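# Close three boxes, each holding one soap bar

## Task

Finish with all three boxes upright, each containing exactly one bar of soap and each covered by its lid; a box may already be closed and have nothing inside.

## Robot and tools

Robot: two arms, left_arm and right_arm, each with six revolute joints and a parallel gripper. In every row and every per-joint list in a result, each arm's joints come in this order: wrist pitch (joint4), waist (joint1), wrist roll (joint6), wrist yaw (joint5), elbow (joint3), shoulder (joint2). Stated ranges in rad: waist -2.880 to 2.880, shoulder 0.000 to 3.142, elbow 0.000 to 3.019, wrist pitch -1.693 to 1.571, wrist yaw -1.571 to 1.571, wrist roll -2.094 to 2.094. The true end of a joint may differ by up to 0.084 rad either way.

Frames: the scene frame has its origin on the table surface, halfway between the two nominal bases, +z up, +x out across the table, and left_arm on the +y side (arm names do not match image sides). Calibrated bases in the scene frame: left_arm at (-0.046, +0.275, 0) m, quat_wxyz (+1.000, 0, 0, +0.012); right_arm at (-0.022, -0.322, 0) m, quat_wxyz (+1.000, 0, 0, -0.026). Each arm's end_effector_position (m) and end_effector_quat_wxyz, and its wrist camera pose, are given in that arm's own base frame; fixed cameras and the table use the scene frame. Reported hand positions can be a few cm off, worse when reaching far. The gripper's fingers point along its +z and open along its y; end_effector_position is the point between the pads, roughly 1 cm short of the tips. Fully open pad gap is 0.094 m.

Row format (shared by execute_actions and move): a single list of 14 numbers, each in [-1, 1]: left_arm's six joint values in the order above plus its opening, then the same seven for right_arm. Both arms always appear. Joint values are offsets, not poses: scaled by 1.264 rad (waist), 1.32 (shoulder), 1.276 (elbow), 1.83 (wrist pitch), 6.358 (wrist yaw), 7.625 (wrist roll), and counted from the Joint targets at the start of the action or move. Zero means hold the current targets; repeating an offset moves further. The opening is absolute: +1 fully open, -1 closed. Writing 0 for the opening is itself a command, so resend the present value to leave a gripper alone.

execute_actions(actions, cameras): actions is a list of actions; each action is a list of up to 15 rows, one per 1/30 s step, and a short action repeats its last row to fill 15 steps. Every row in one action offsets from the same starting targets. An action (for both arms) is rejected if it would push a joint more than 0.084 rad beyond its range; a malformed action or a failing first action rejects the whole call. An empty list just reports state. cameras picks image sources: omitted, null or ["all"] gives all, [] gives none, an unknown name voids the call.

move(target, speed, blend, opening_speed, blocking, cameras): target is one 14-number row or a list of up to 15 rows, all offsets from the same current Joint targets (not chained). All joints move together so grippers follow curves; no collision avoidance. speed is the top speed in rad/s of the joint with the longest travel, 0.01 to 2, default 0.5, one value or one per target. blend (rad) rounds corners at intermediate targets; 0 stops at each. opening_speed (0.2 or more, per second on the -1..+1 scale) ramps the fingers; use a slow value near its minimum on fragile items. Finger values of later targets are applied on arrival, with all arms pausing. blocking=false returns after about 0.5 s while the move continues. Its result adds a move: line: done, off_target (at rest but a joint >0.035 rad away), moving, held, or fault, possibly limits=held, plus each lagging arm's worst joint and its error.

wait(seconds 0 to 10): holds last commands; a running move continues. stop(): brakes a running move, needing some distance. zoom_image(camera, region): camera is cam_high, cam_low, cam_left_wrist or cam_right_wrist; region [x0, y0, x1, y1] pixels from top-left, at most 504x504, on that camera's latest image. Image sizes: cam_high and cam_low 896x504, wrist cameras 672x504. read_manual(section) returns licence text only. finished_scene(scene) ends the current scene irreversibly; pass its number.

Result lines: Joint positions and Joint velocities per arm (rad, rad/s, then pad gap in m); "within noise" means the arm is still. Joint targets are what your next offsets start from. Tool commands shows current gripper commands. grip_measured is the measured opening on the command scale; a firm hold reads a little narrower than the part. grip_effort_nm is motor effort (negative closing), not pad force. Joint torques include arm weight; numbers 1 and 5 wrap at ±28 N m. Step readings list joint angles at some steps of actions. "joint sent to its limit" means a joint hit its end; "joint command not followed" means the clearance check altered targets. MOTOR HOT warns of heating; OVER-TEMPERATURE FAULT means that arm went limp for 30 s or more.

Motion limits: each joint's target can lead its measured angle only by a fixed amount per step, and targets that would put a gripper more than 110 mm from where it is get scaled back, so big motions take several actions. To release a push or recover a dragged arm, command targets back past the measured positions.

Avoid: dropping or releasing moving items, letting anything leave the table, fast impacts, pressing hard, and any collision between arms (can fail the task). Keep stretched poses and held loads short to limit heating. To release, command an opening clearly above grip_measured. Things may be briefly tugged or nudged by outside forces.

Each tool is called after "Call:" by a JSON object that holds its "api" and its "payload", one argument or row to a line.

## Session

Call:
{"api": "execute_actions", "payload": {
  "actions": []
}}

Call:
{"api": "zoom_image", "payload": {
  "camera": "cam_low",
  "region": [430, 230, 680, 350]
}}

Call:
{"api": "zoom_image", "payload": {
  "camera": "cam_high",
  "region": [330, 180, 480, 300]
}}

Scene clock: 0.00 s.
left_arm: end_effector_position=(+0.2820, +0.4381, +0.1433) grip_measured=+1.000 grip_effort_nm=n/a end_effector_quat_wxyz=(+0.152, -0.543, +0.653, +0.506) | right_arm: end_effector_position=(+0.3367, +0.3360, +0.3143) grip_measured=+1.000 grip_effort_nm=n/a end_effector_quat_wxyz=(+0.207, -0.617, +0.710, +0.270)
Joint names: [wrist pitch, waist, wrist roll, wrist yaw, elbow, shoulder]
Joint positions: left_arm=[-0.387 0.714 -0.356 -1.023 0.983 1.61 0.094] | right_arm=[-1.176 0.584 -0.726 -0.588 1.338 1.338 0.094]
Joint velocities: within noise
Joint torques (N m): no reading
Motor temperatures (°C): left_arm=[27 28 29 28 37 33 30] | right_arm=[29 32 28 30 39 32 30]
Heat: left arm: hottest elbow 37 °C; right arm: hottest elbow 39 °C.
Joint targets: left_arm=[-0.385 0.714 -0.356 -1.023 1.002 1.614] | right_arm=[-1.174 0.584 -0.726 -0.588 1.364 1.342]
Tool commands: left_gripper/opening=+1.0 right_gripper/opening=+1.0

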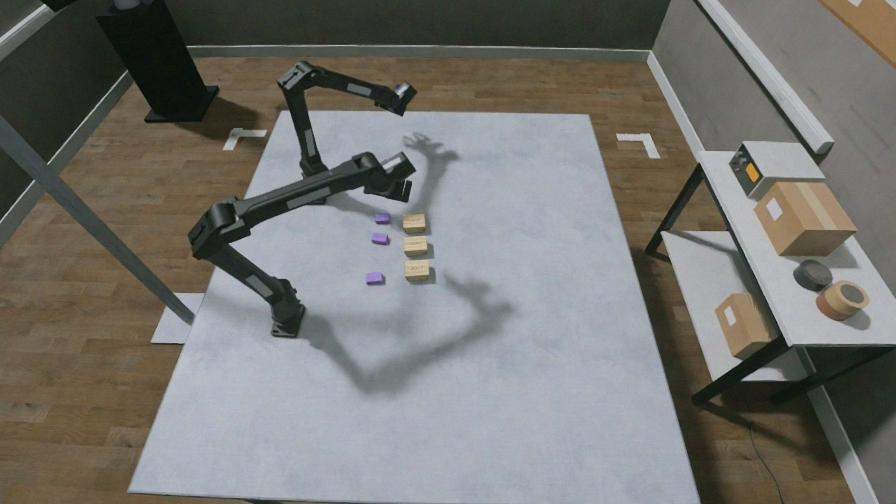

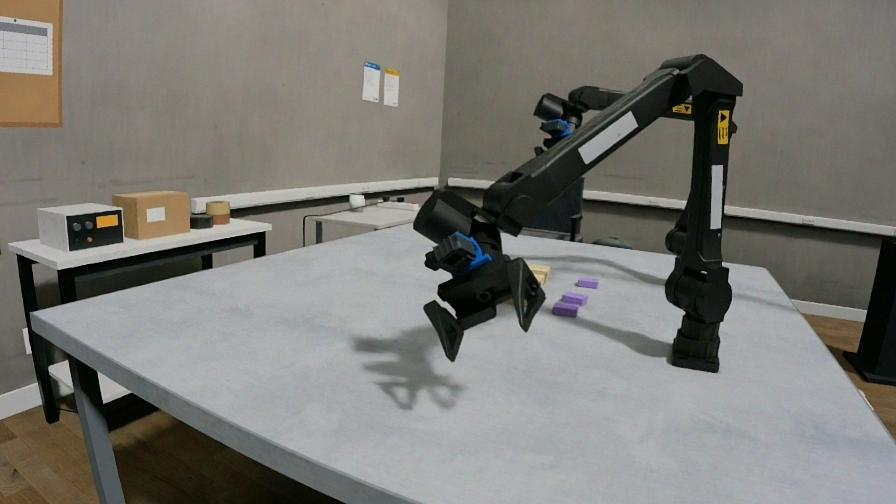

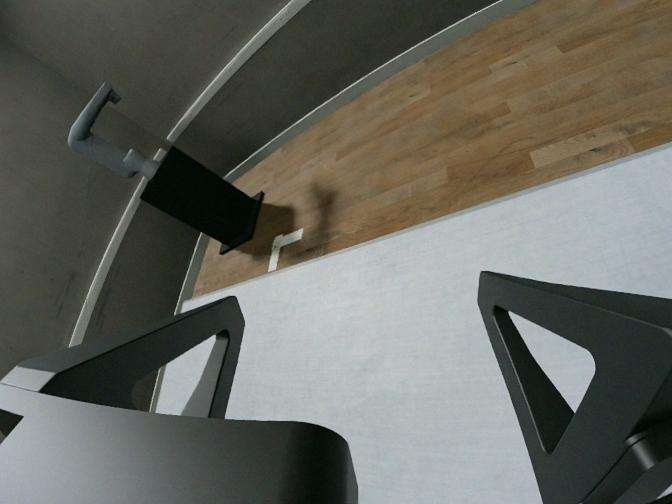

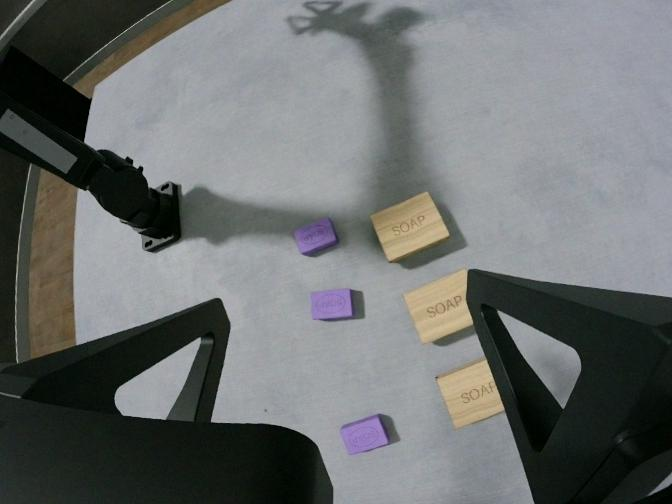

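Scaled by 2.016 from the camera's 896x504 image, which has a finer 1280x720 frame.

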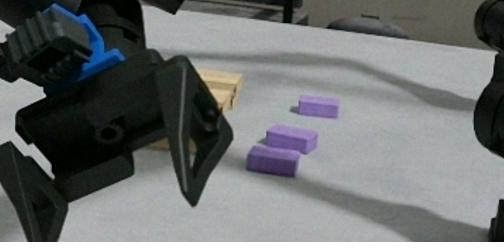

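Scaled by 3.360 from the camera's 896x504 image, which has a finer 1280x720 frame.

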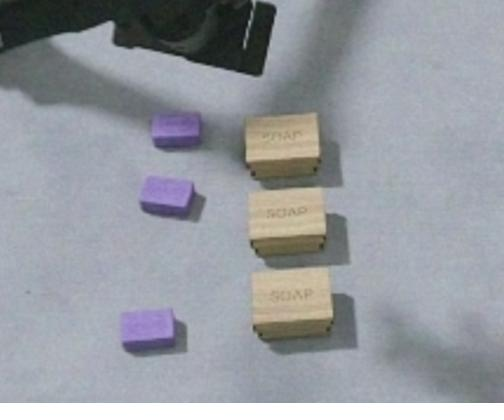

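Call:
{"api": "move", "payload": {
  "target": [
    [0,0,0,0,0,0,1,0.0126,-0.6994,0.016,0.0926,0,0,1],
    [-0.4503,-0.8331,0.006,0.1611,0.2389,0.0273,0.8,0.0126,-0.6994,0.016,0.0926,-0.1575,0.1992,1]
  ],
  "speed": 0.6
}}

Call:
{"api": "zoom_image", "payload": {
  "camera": "cam_low",
  "region": [470, 230, 620, 330]
}}

Call:
{"api": "zoom_image", "payload": {
  "camera": "cam_high",
  "region": [350, 195, 450, 295]
}}

Scene clock: 29.80 s.
left_arm: end_effector_position=(+0.4400, -0.1578, +0.1230) grip_measured=+0.804 grip_effort_nm=-0.149 end_effector_quat_wxyz=(+0.004, +0.010, +1.000, +0.000) | right_arm: end_effector_position=(+0.4237, -0.1328, +0.1077) grip_measured=+1.000 grip_effort_nm=-0.046 end_effector_quat_wxyz=(-0.002, -0.156, +0.988, +0.002)
Joint names: [wrist pitch, waist, wrist roll, wrist yaw, elbow, shoulder]
Joint positions: left_arm=[-1.198 -0.344 -0.325 -0.002 1.256 1.621 0.085] | right_arm=[-1.16 -0.303 -0.617 -0.001 1.171 1.588 0.094]
Joint velocities: within noise
Joint torques (N m): left_arm=[0.68 -1.14 0.11 0.06 14.16 -14.45] | right_arm=[0.69 0.26 0.13 -0.12 8.18 -11.93]
Motor temperatures (°C): left_arm=[27 28 29 28 42 35 30] | right_arm=[29 32 28 30 44 32 30]
Heat: left arm: hottest elbow 42 °C; right arm: hottest elbow 44 °C.
Joint targets: left_arm=[-1.209 -0.339 -0.310 0.001 1.307 1.650] | right_arm=[-1.151 -0.301 -0.604 0.001 1.162 1.604]
move: off_target (left_arm); target 2's new numbers were sent with left_arm's elbow 0.051 rad from that target; left_arm: the elbow is farthest, 0.051 rad from its target

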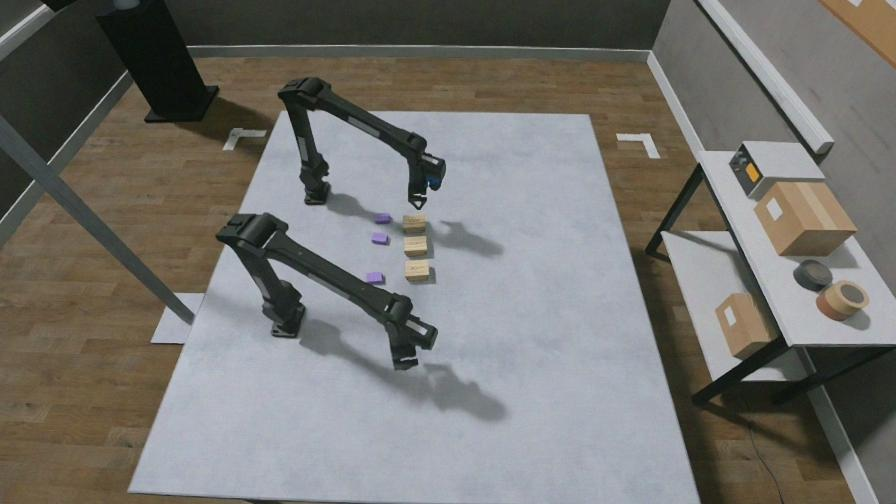

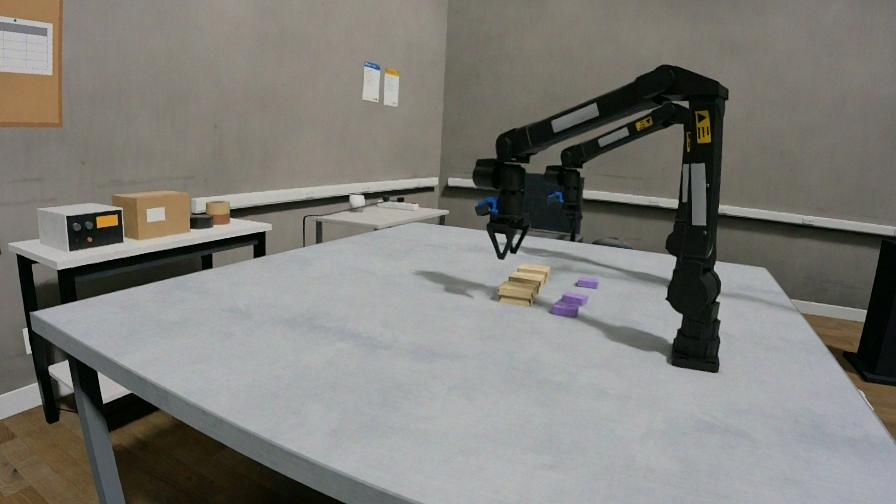

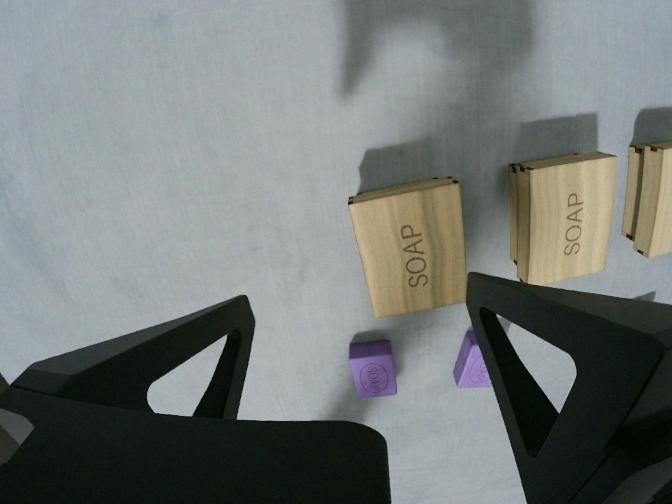

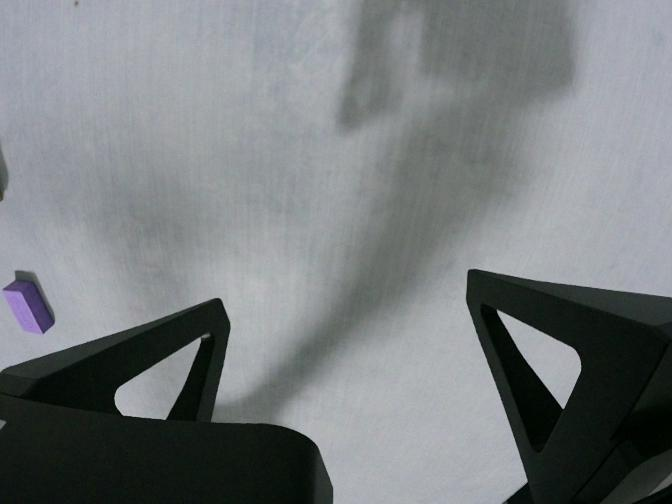

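Scaled by 3.360 from the camera's 896x504 image, which has a finer 1280x720 frame.

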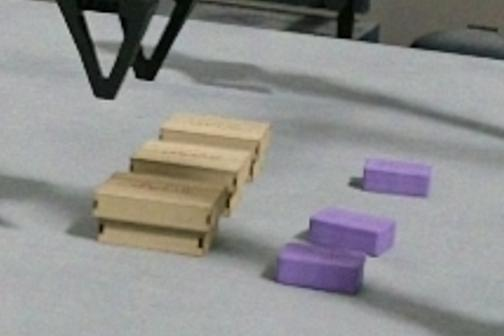

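Scaled by 5.040 from the camera's 896x504 image, which has a finer 1280x720 frame.

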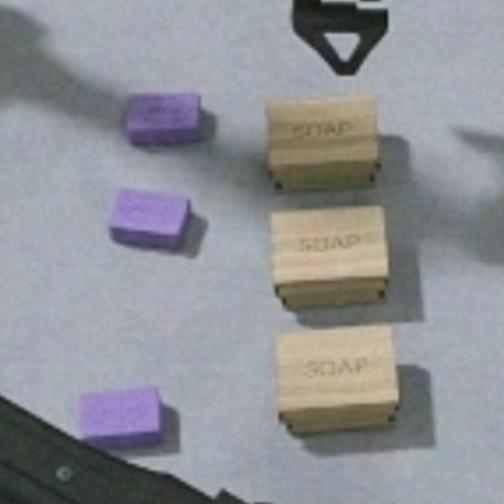

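Call:
{"api": "move", "payload": {
  "target": [0.0415,-0.0791,-0.0304,0,-0.087,0.0053,0.8,0,0,0,0,0,0,1],
  "speed": 0.3,
  "cameras": ["cam_left_wrist"]
}}

Scene clock: 63.13 s.
left_arm: end_effector_position=(+0.4182, -0.1921, +0.1006) grip_measured=+0.803 grip_effort_nm=-0.154 end_effector_quat_wxyz=(+0.000, -0.049, +0.999, +0.001) | right_arm: end_effector_position=(+0.4237, -0.1328, +0.1077) grip_measured=+1.000 grip_effort_nm=-0.046 end_effector_quat_wxyz=(-0.002, -0.156, +0.988, +0.002)
Joint names: [wrist pitch, waist, wrist roll, wrist yaw, elbow, shoulder]
Joint positions: left_arm=[-1.146 -0.43 -0.527 -0.001 1.206 1.632 0.085] | right_arm=[-1.16 -0.303 -0.617 -0.001 1.171 1.588 0.094]
Joint velocities: within noise
Joint torques (N m): left_arm=[1.58 -2.26 -0.26 0.04 8.36 -14.62] | right_arm=[0.69 0.32 0.13 -0.12 8.18 -11.93]
Motor temperatures (°C): left_arm=[27 28 29 28 50 35 30] | right_arm=[29 31 28 30 43 34 30]
Heat: left arm: hottest elbow 50 °C; right arm: hottest elbow 43 °C.
Joint targets: left_arm=[-1.133 -0.439 -0.542 0.001 1.196 1.657] | right_arm=[-1.151 -0.301 -0.604 0.001 1.162 1.604]
move: done
Images, in order (width x height): cam_left_wrist 672x504.

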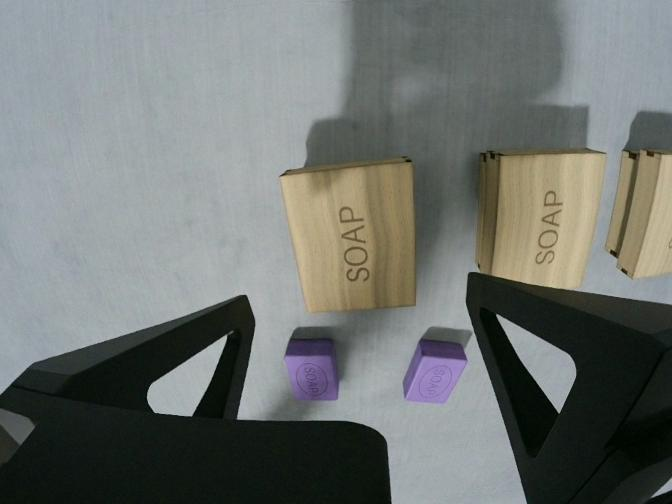

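Call:
{"api": "move", "payload": {
  "target": [
    [0,0.0198,-0.0047,0,0,0,0.8,0,0,0,0,0,0,1],
    [0.0869,0.0198,-0.0047,0,-0.065,0.0576,0.8,0,0,0,0,0,0,1]
  ],
  "speed": 0.15,
  "cameras": ["cam_left_wrist"]
}}

Scene clock: 85.80 s.
left_arm: end_effector_position=(+0.4178, -0.1893, +0.0395) grip_measured=+0.803 grip_effort_nm=-0.154 end_effector_quat_wxyz=(+0.000, -0.069, +0.998, +0.001) | right_arm: end_effector_position=(+0.4237, -0.1328, +0.1077) grip_measured=+1.000 grip_effort_nm=-0.051 end_effector_quat_wxyz=(-0.002, -0.156, +0.988, +0.002)
Joint names: [wrist pitch, waist, wrist roll, wrist yaw, elbow, shoulder]
Joint positions: left_arm=[-0.987 -0.425 -0.564 -0.001 1.122 1.708 0.085] | right_arm=[-1.16 -0.303 -0.617 -0.001 1.171 1.588 0.094]
Joint velocities: within noise
Joint torques (N m): left_arm=[1.51 -0.73 -0.23 0.03 7.64 -14.92] | right_arm=[0.7 0.32 0.13 -0.12 8.17 -11.93]
Motor temperatures (°C): left_arm=[27 28 29 28 48 36 30] | right_arm=[29 31 28 30 43 34 30]
Heat: left arm: hottest elbow 48 °C; right arm: hottest elbow 43 °C.
Joint targets: left_arm=[-0.974 -0.414 -0.578 0.001 1.113 1.733] | right_arm=[-1.151 -0.301 -0.604 0.001 1.162 1.604]
move: done
Images, in order (width x height): cam_left_wrist 672x504.

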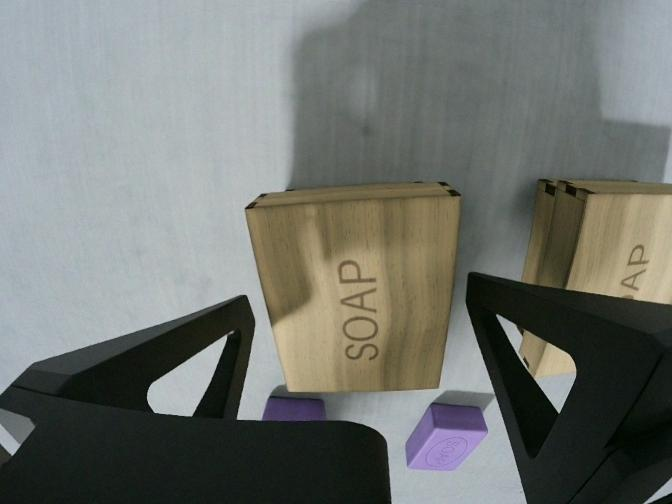

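Call:
{"api": "move", "payload": {
  "target": [0,0,0,0,0,0,0.2,0,0,0,0,0,0,1],
  "opening_speed": 0.4,
  "cameras": ["cam_left_wrist"]
}}

Call:
{"api": "move", "payload": {
  "target": [
    [0,0,0,0,0.0447,-0.0295,0.2,0,0,0,0,0,0,1],
    [-0.0989,0,0,0,0.1105,-0.0917,0.2,0,0,0,0,0,0,1]
  ],
  "speed": 0.1
}}

Call:
{"api": "zoom_image", "payload": {
  "camera": "cam_low",
  "region": [475, 240, 575, 310]
}}

Call:
{"api": "zoom_image", "payload": {
  "camera": "cam_high",
  "region": [390, 205, 450, 255]
}}

Call:
{"api": "zoom_image", "payload": {
  "camera": "cam_left_wrist",
  "region": [230, 120, 480, 308]
}}

Scene clock: 104.53 s.
left_arm: end_effector_position=(+0.4179, -0.1893, +0.0395) grip_measured=+0.384 grip_effort_nm=-1.028 end_effector_quat_wxyz=(+0.000, -0.069, +0.998, +0.001) | right_arm: end_effector_position=(+0.4237, -0.1328, +0.1077) grip_measured=+1.000 grip_effort_nm=-0.051 end_effector_quat_wxyz=(-0.002, -0.156, +0.988, +0.002)
Joint names: [wrist pitch, waist, wrist roll, wrist yaw, elbow, shoulder]
Joint positions: left_arm=[-0.987 -0.425 -0.564 -0.001 1.122 1.708 0.065] | right_arm=[-1.16 -0.303 -0.617 -0.001 1.171 1.588 0.094]
Joint velocities: within noise
Joint torques (N m): left_arm=[1.58 -0.73 -0.22 0.03 7.64 -14.97] | right_arm=[0.69 0.32 0.13 -0.12 8.17 -11.93]
Motor temperatures (°C): left_arm=[27 28 29 28 46 36 30] | right_arm=[29 31 28 30 43 34 30]
Heat: left arm: hottest elbow 46 °C; right arm: hottest elbow 43 °C.
Joint targets: left_arm=[-0.975 -0.414 -0.578 0.001 1.113 1.733] | right_arm=[-1.151 -0.301 -0.604 0.001 1.162 1.604]
move: done
Images, in order (width x height): cam_left_wrist 672x504.

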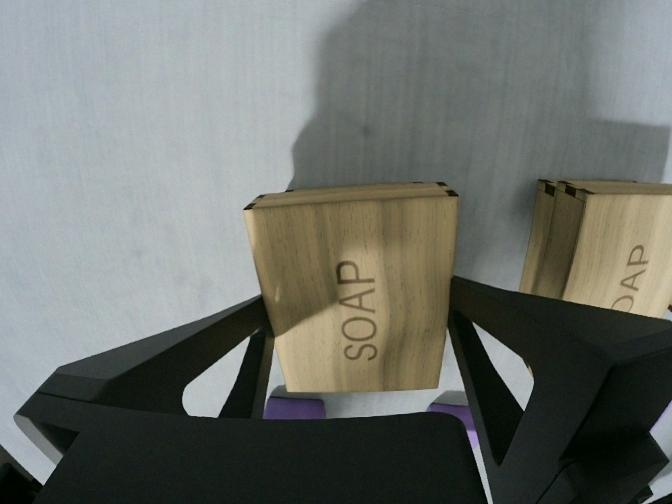

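Scene clock: 107.40 s.
left_arm: end_effector_position=(+0.4190, -0.1898, +0.1007) grip_measured=+0.384 grip_effort_nm=-1.038 end_effector_quat_wxyz=(+0.001, -0.069, +0.998, +0.000) | right_arm: end_effector_position=(+0.4237, -0.1328, +0.1077) grip_measured=+1.000 grip_effort_nm=-0.051 end_effector_quat_wxyz=(-0.002, -0.156, +0.988, +0.002)
Joint names: [wrist pitch, waist, wrist roll, wrist yaw, elbow, shoulder]
Joint positions: left_arm=[-1.144 -0.425 -0.564 -0.001 1.204 1.63 0.065] | right_arm=[-1.16 -0.303 -0.617 -0.001 1.171 1.588 0.094]
Joint velocities: within noise
Joint torques (N m): left_arm=[0.57 -0.73 -0.22 0.03 13.87 -18.49] | right_arm=[0.69 0.32 0.13 -0.12 8.18 -11.93]
Motor temperatures (°C): left_arm=[27 28 29 28 46 36 30] | right_arm=[29 31 28 30 43 34 30]
Heat: left arm: hottest elbow 46 °C; right arm: hottest elbow 43 °C.
Joint targets: left_arm=[-1.155 -0.414 -0.578 0.001 1.254 1.612] | right_arm=[-1.151 -0.301 -0.604 0.001 1.162 1.604]
move: off_target (left_arm); left_arm: the elbow is farthest, 0.050 rad from its target

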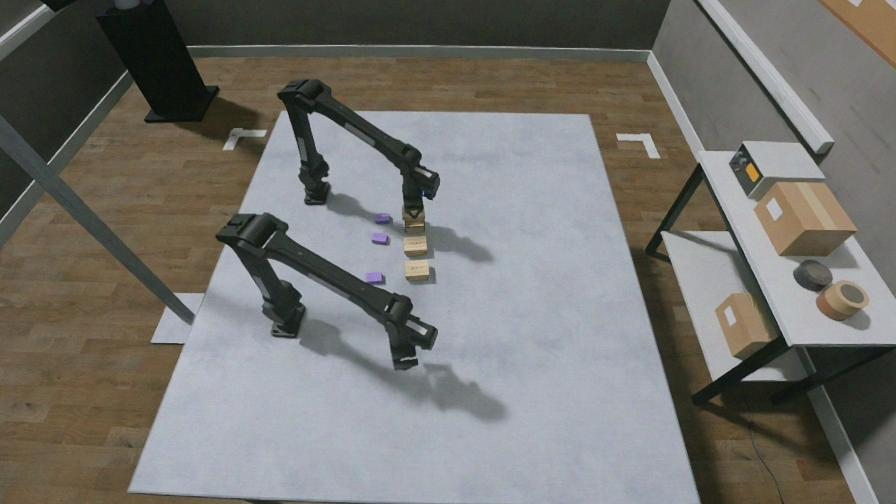

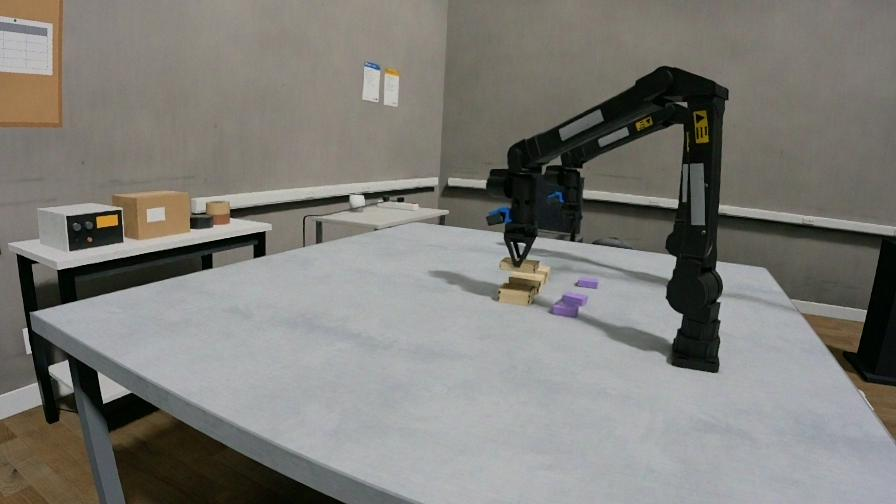

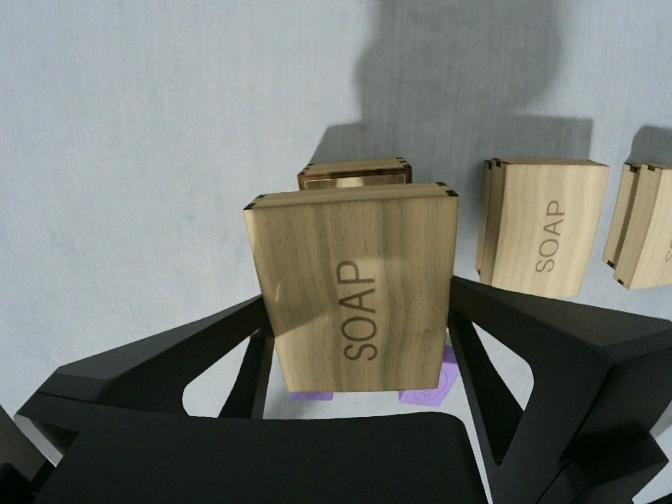

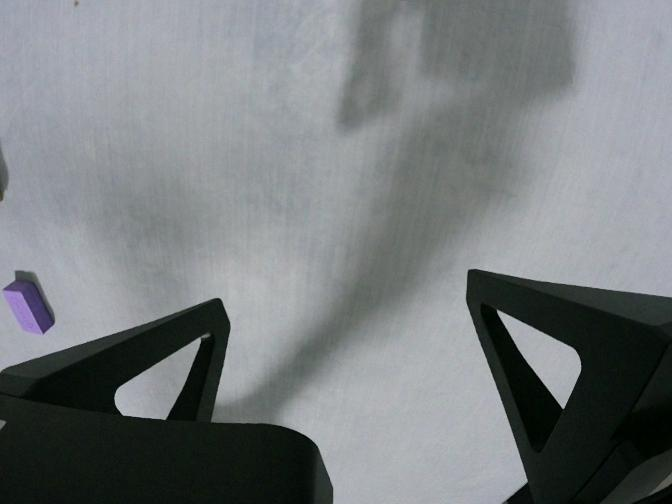

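Scaled by 5.040 from the camera's 896x504 image, which has a finer 1280x720 frame.

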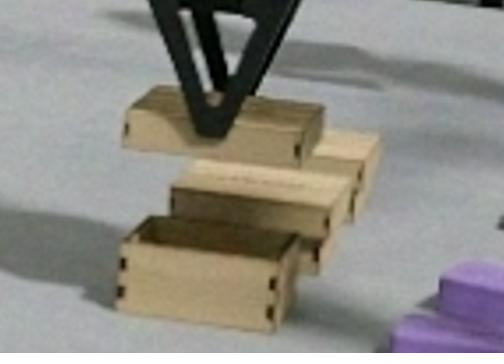

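Scaled by 8.400 from the camera's 896x504 image, which has a finer 1280x720 frame.

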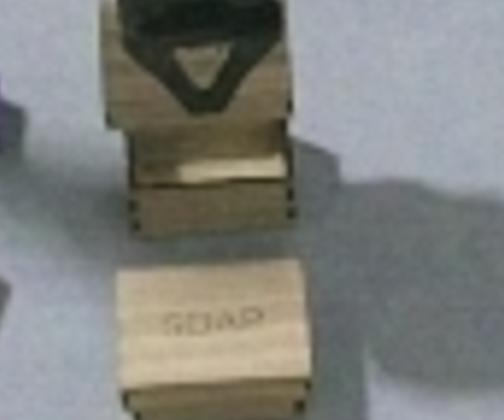

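Scaled by 2.016 from the camera's 672x504 image, which has a finer 960x720 frame.

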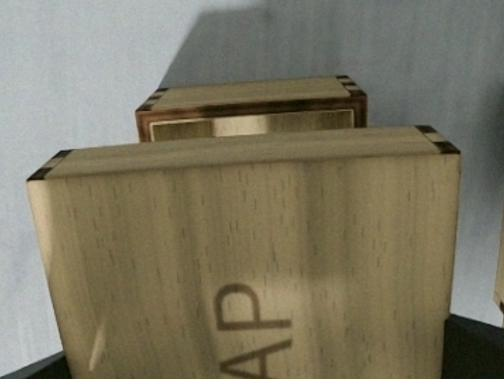

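Call:
{"api": "move", "payload": {
  "target": [
    [0,0.4066,0,0,0,0,0.2,0,0,0,0,0,0,1],
    [0,0.4066,0,0,0,0,0.2,-0.0131,0.9739,0,0,0.069,0.0182,1]
  ],
  "speed": 0.45
}}

Call:
{"api": "zoom_image", "payload": {
  "camera": "cam_high",
  "region": [350, 195, 450, 295]
}}

Scene clock: 152.77 s.
left_arm: end_effector_position=(+0.4576, +0.0459, +0.1007) grip_measured=+0.384 grip_effort_nm=-1.038 end_effector_quat_wxyz=(+0.000, -0.326, +0.945, +0.000) | right_arm: end_effector_position=(+0.2691, +0.3626, +0.1086) grip_measured=+1.000 grip_effort_nm=-0.056 end_effector_quat_wxyz=(+0.003, +0.700, -0.714, +0.001)
Joint names: [wrist pitch, waist, wrist roll, wrist yaw, elbow, shoulder]
Joint positions: left_arm=[-1.144 0.101 -0.564 0 1.204 1.63 0.065] | right_arm=[-1.167 0.933 -0.617 0 1.196 1.606 0.094]
Joint velocities: within noise
Joint torques (N m): left_arm=[0.64 -1.61 -0.22 -0.02 13.89 -18.49] | right_arm=[0.09 -0.21 0.13 -0.17 13.56 -11.75]
Motor temperatures (°C): left_arm=[27 28 29 28 47 36 31] | right_arm=[29 31 28 30 43 34 30]
Heat: left arm: hottest elbow 47 °C; right arm: hottest elbow 43 °C.
Joint targets: left_arm=[-1.155 0.100 -0.578 0.001 1.254 1.612] | right_arm=[-1.175 0.930 -0.604 0.001 1.251 1.628]
move: off_target (left_arm, right_arm); left_arm: the elbow is farthest, 0.050 rad from its target; right_arm: the elbow is farthest, 0.054 rad from its target

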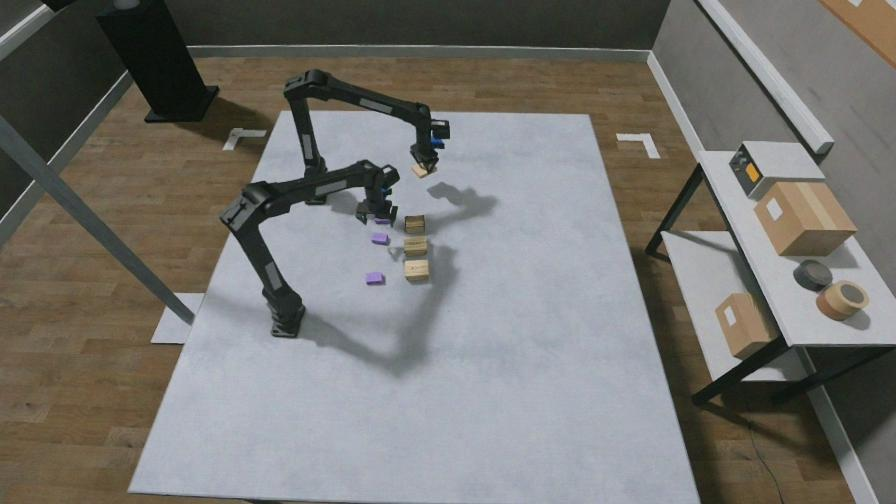

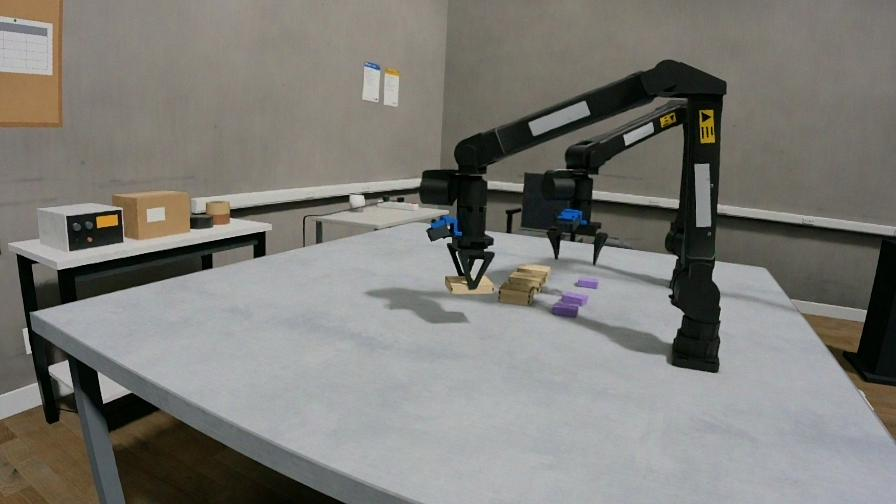

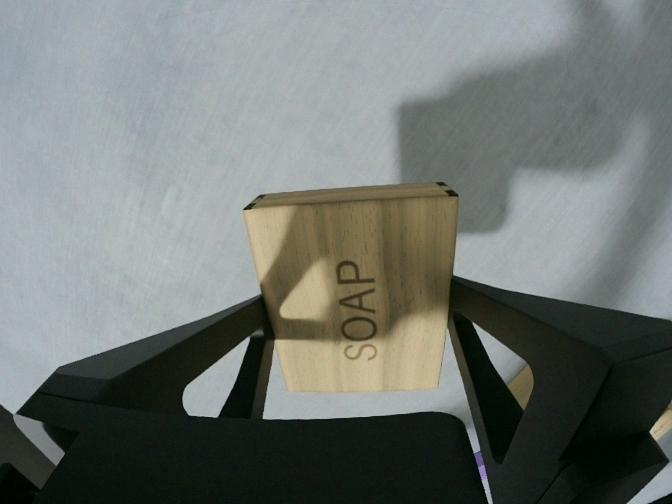

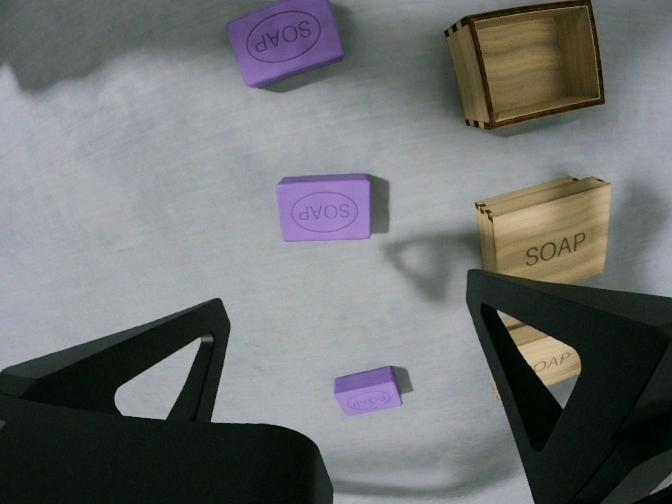

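Scaled by 5.040 from the camera's 896x504 image, which has a finer 1280x720 frame.

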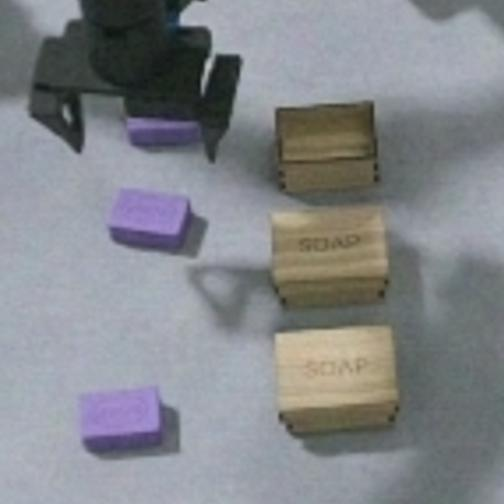

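Call:
{"api": "move", "payload": {
  "target": [
    [0,0,0,0,0,0,0.2,0,0.0364,0.0031,0,0,0,1],
    [0,0,0,0,0,0,0.2,0.1339,0.0364,0.0031,0,-0.1317,0.0902,1]
  ],
  "speed": 0.2,
  "cameras": ["cam_right_wrist"]
}}

Scene clock: 176.27 s.
left_arm: end_effector_position=(+0.4576, +0.0459, +0.1007) grip_measured=+0.384 grip_effort_nm=-1.038 end_effector_quat_wxyz=(+0.000, -0.326, +0.945, +0.000) | right_arm: end_effector_position=(+0.2555, +0.3757, +0.0212) grip_measured=+1.000 grip_effort_nm=-0.051 end_effector_quat_wxyz=(+0.002, +0.706, -0.708, +0.000)
Joint names: [wrist pitch, waist, wrist roll, wrist yaw, elbow, shoulder]
Joint positions: left_arm=[-1.144 0.101 -0.564 0 1.204 1.63 0.065] | right_arm=[-0.939 0.975 -0.593 0 1.092 1.728 0.094]
Joint velocities: within noise
Joint torques (N m): left_arm=[0.64 -1.73 -0.22 -0.02 13.87 -18.49] | right_arm=[0.7 0.21 0.13 -0.17 7.09 -12.69]
Motor temperatures (°C): left_arm=[27 28 29 28 48 36 32] | right_arm=[29 31 28 30 50 34 30]
Heat: left arm: hottest elbow 48 °C; right arm: hottest elbow 50 °C.
Joint targets: left_arm=[-1.155 0.100 -0.578 0.001 1.254 1.612] | right_arm=[-0.930 0.976 -0.580 0.001 1.083 1.748]
move: off_target (left_arm); left_arm: the elbow is farthest, 0.050 rad from its target
Images, in order (width x height): cam_right_wrist 672x504.

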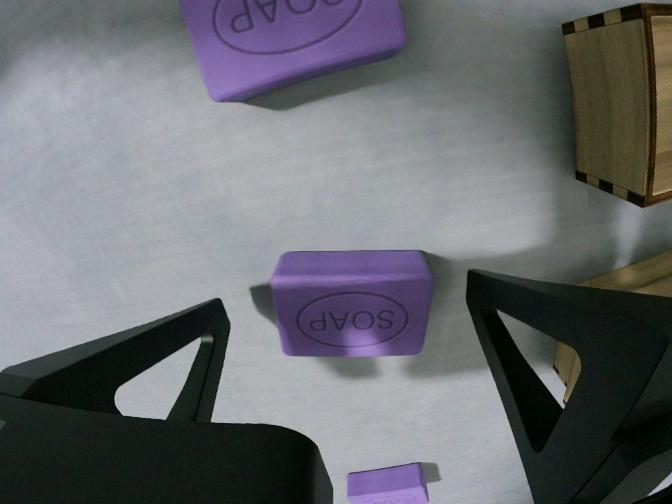

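Call:
{"api": "move", "payload": {
  "target": [
    [0,0,0,0,0,0,0.2,0,0,0.0066,0,0,0,1],
    [0,0,0,0,0,0,0.2,0,0,0.0066,0,0,0,0.0]
  ],
  "speed": 0.2,
  "opening_speed": 0.6,
  "cameras": ["cam_right_wrist"]
}}

Scene clock: 191.47 s.
left_arm: end_effector_position=(+0.4576, +0.0459, +0.1007) grip_measured=+0.384 grip_effort_nm=-1.033 end_effector_quat_wxyz=(+0.000, -0.326, +0.945, +0.000) | right_arm: end_effector_position=(+0.2556, +0.3758, +0.0212) grip_measured=+0.153 grip_effort_nm=-1.043 end_effector_quat_wxyz=(+0.002, +0.688, -0.726, +0.000)
Joint names: [wrist pitch, waist, wrist roll, wrist yaw, elbow, shoulder]
Joint positions: left_arm=[-1.144 0.101 -0.564 0 1.204 1.63 0.065] | right_arm=[-0.939 0.975 -0.543 0 1.092 1.728 0.054]
Joint velocities: within noise
Joint torques (N m): left_arm=[0.64 -1.67 -0.21 -0.02 13.86 -18.55] | right_arm=[0.72 0.26 0.13 -0.16 7.08 -12.75]
Motor temperatures (°C): left_arm=[27 28 29 28 49 36 32] | right_arm=[29 31 28 30 47 34 30]
Heat: left arm: hottest elbow 49 °C; right arm: hottest elbow 47 °C.
Joint targets: left_arm=[-1.155 0.100 -0.578 0.001 1.254 1.612] | right_arm=[-0.930 0.976 -0.530 0.001 1.083 1.748]
move: off_target (left_arm); left_arm: the elbow is farthest, 0.050 rad from its target
Images, in order (width x height): cam_right_wrist 672x504.

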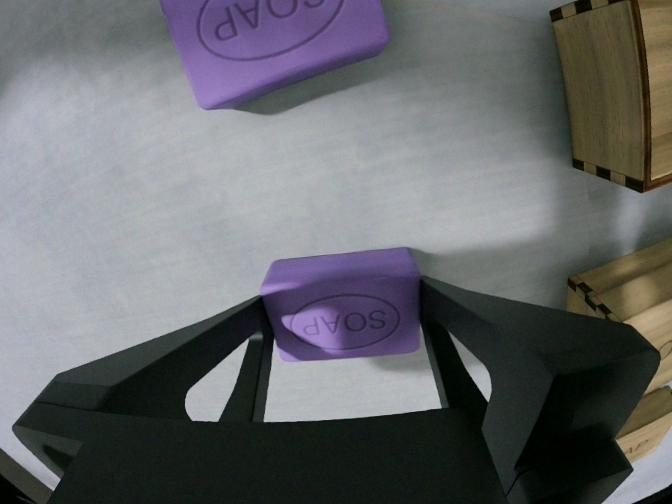

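Call:
{"api": "move", "payload": {
  "target": [
    [0,0,0,0,0,0,0.2,0,0,0,0,0.046,-0.029,0],
    [0,0,0,0,0,0,0.2,-0.134,0,0,0,0.132,-0.091,0],
    [0,0,0,0,0,0,0.2,-0.196,-0.063,-0.048,0,0.452,0.136,0]
  ],
  "speed": [0.3,0.4,0.5],
  "blend": [0.005,0.05,0]
}}

Call:
{"api": "zoom_image", "payload": {
  "camera": "cam_low",
  "region": [450, 200, 610, 320]
}}

Call:
{"api": "zoom_image", "payload": {
  "camera": "cam_right_wrist",
  "region": [200, 60, 560, 400]
}}

Scene clock: 255.80 s.
left_arm: end_effector_position=(+0.4576, +0.0459, +0.1007) grip_measured=+0.384 grip_effort_nm=-1.038 end_effector_quat_wxyz=(+0.000, -0.326, +0.945, +0.000) | right_arm: end_effector_position=(+0.3548, +0.4469, +0.1051) grip_measured=+0.151 grip_effort_nm=-1.082 end_effector_quat_wxyz=(+0.008, +0.778, -0.628, +0.000)
Joint names: [wrist pitch, waist, wrist roll, wrist yaw, elbow, shoulder]
Joint positions: left_arm=[-1.144 0.101 -0.564 0 1.204 1.63 0.065] | right_arm=[-1.281 0.901 -0.882 0 1.6 1.905 0.054]
Joint velocities: within noise
Joint torques (N m): left_arm=[0.62 -1.67 -0.22 -0.02 13.89 -18.49] | right_arm=[0.06 -0.32 -0.11 -0.19 14.3 -16.73]
Motor temperatures (°C): left_arm=[27 28 29 28 51 36 32] | right_arm=[29 31 28 30 44 35 31]
Heat: left arm: hottest elbow 51 °C; right arm: hottest elbow 44 °C.
Joint targets: left_arm=[-1.155 0.100 -0.578 0.001 1.254 1.612] | right_arm=[-1.289 0.897 -0.896 0.001 1.659 1.927]
move: off_target (left_arm, right_arm); left_arm: the elbow is farthest, 0.050 rad from its target; right_arm: the elbow is farthest, 0.060 rad from its target

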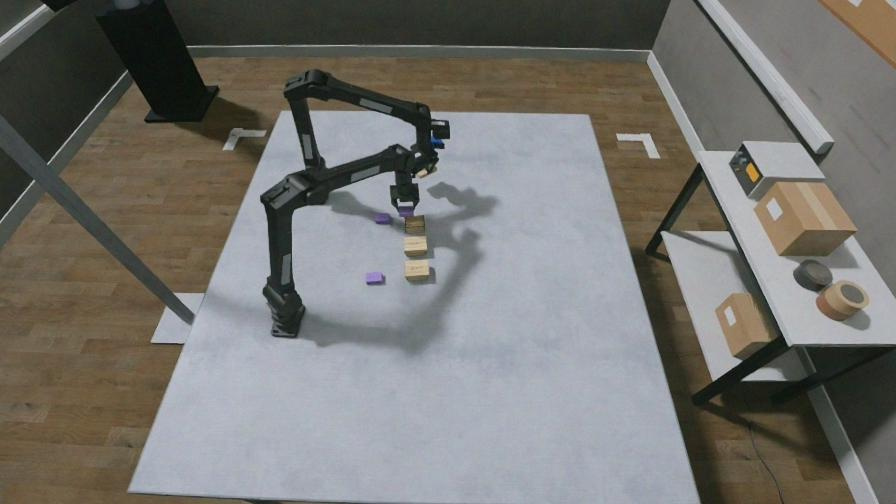

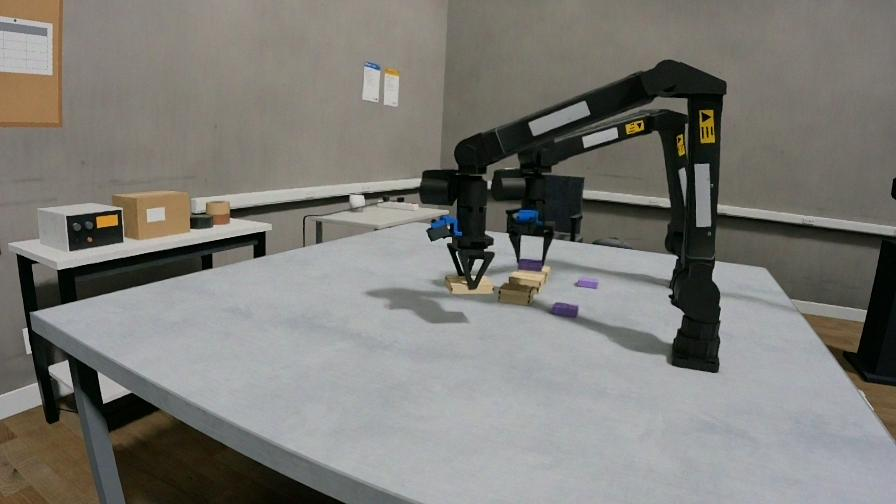

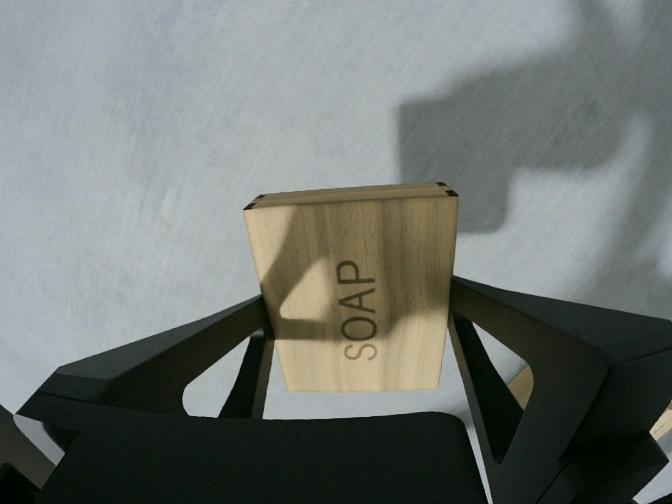

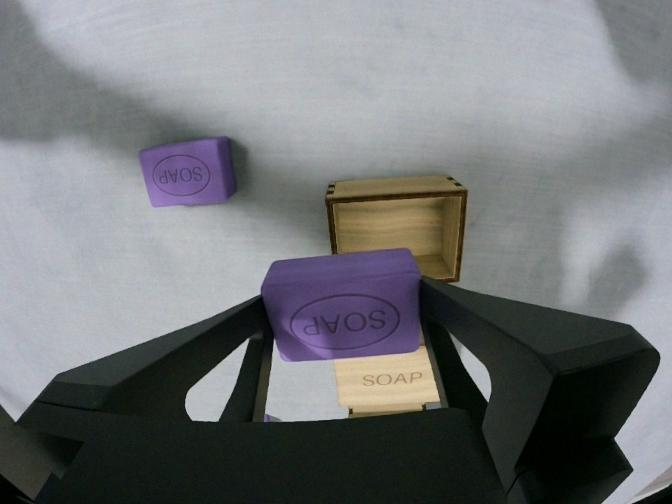

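Scaled by 3.150 from the camera's 896x504 image, which has a finer 1280x720 frame.

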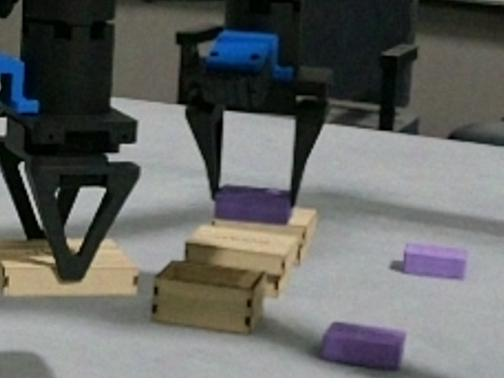

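Scaled by 1.400 from the camera's 672x504 image, which has a finer 960x720 frame.

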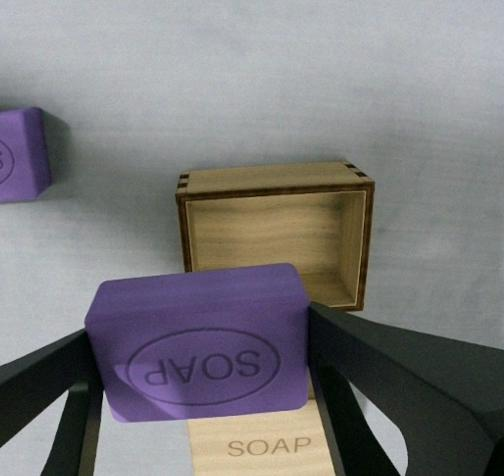

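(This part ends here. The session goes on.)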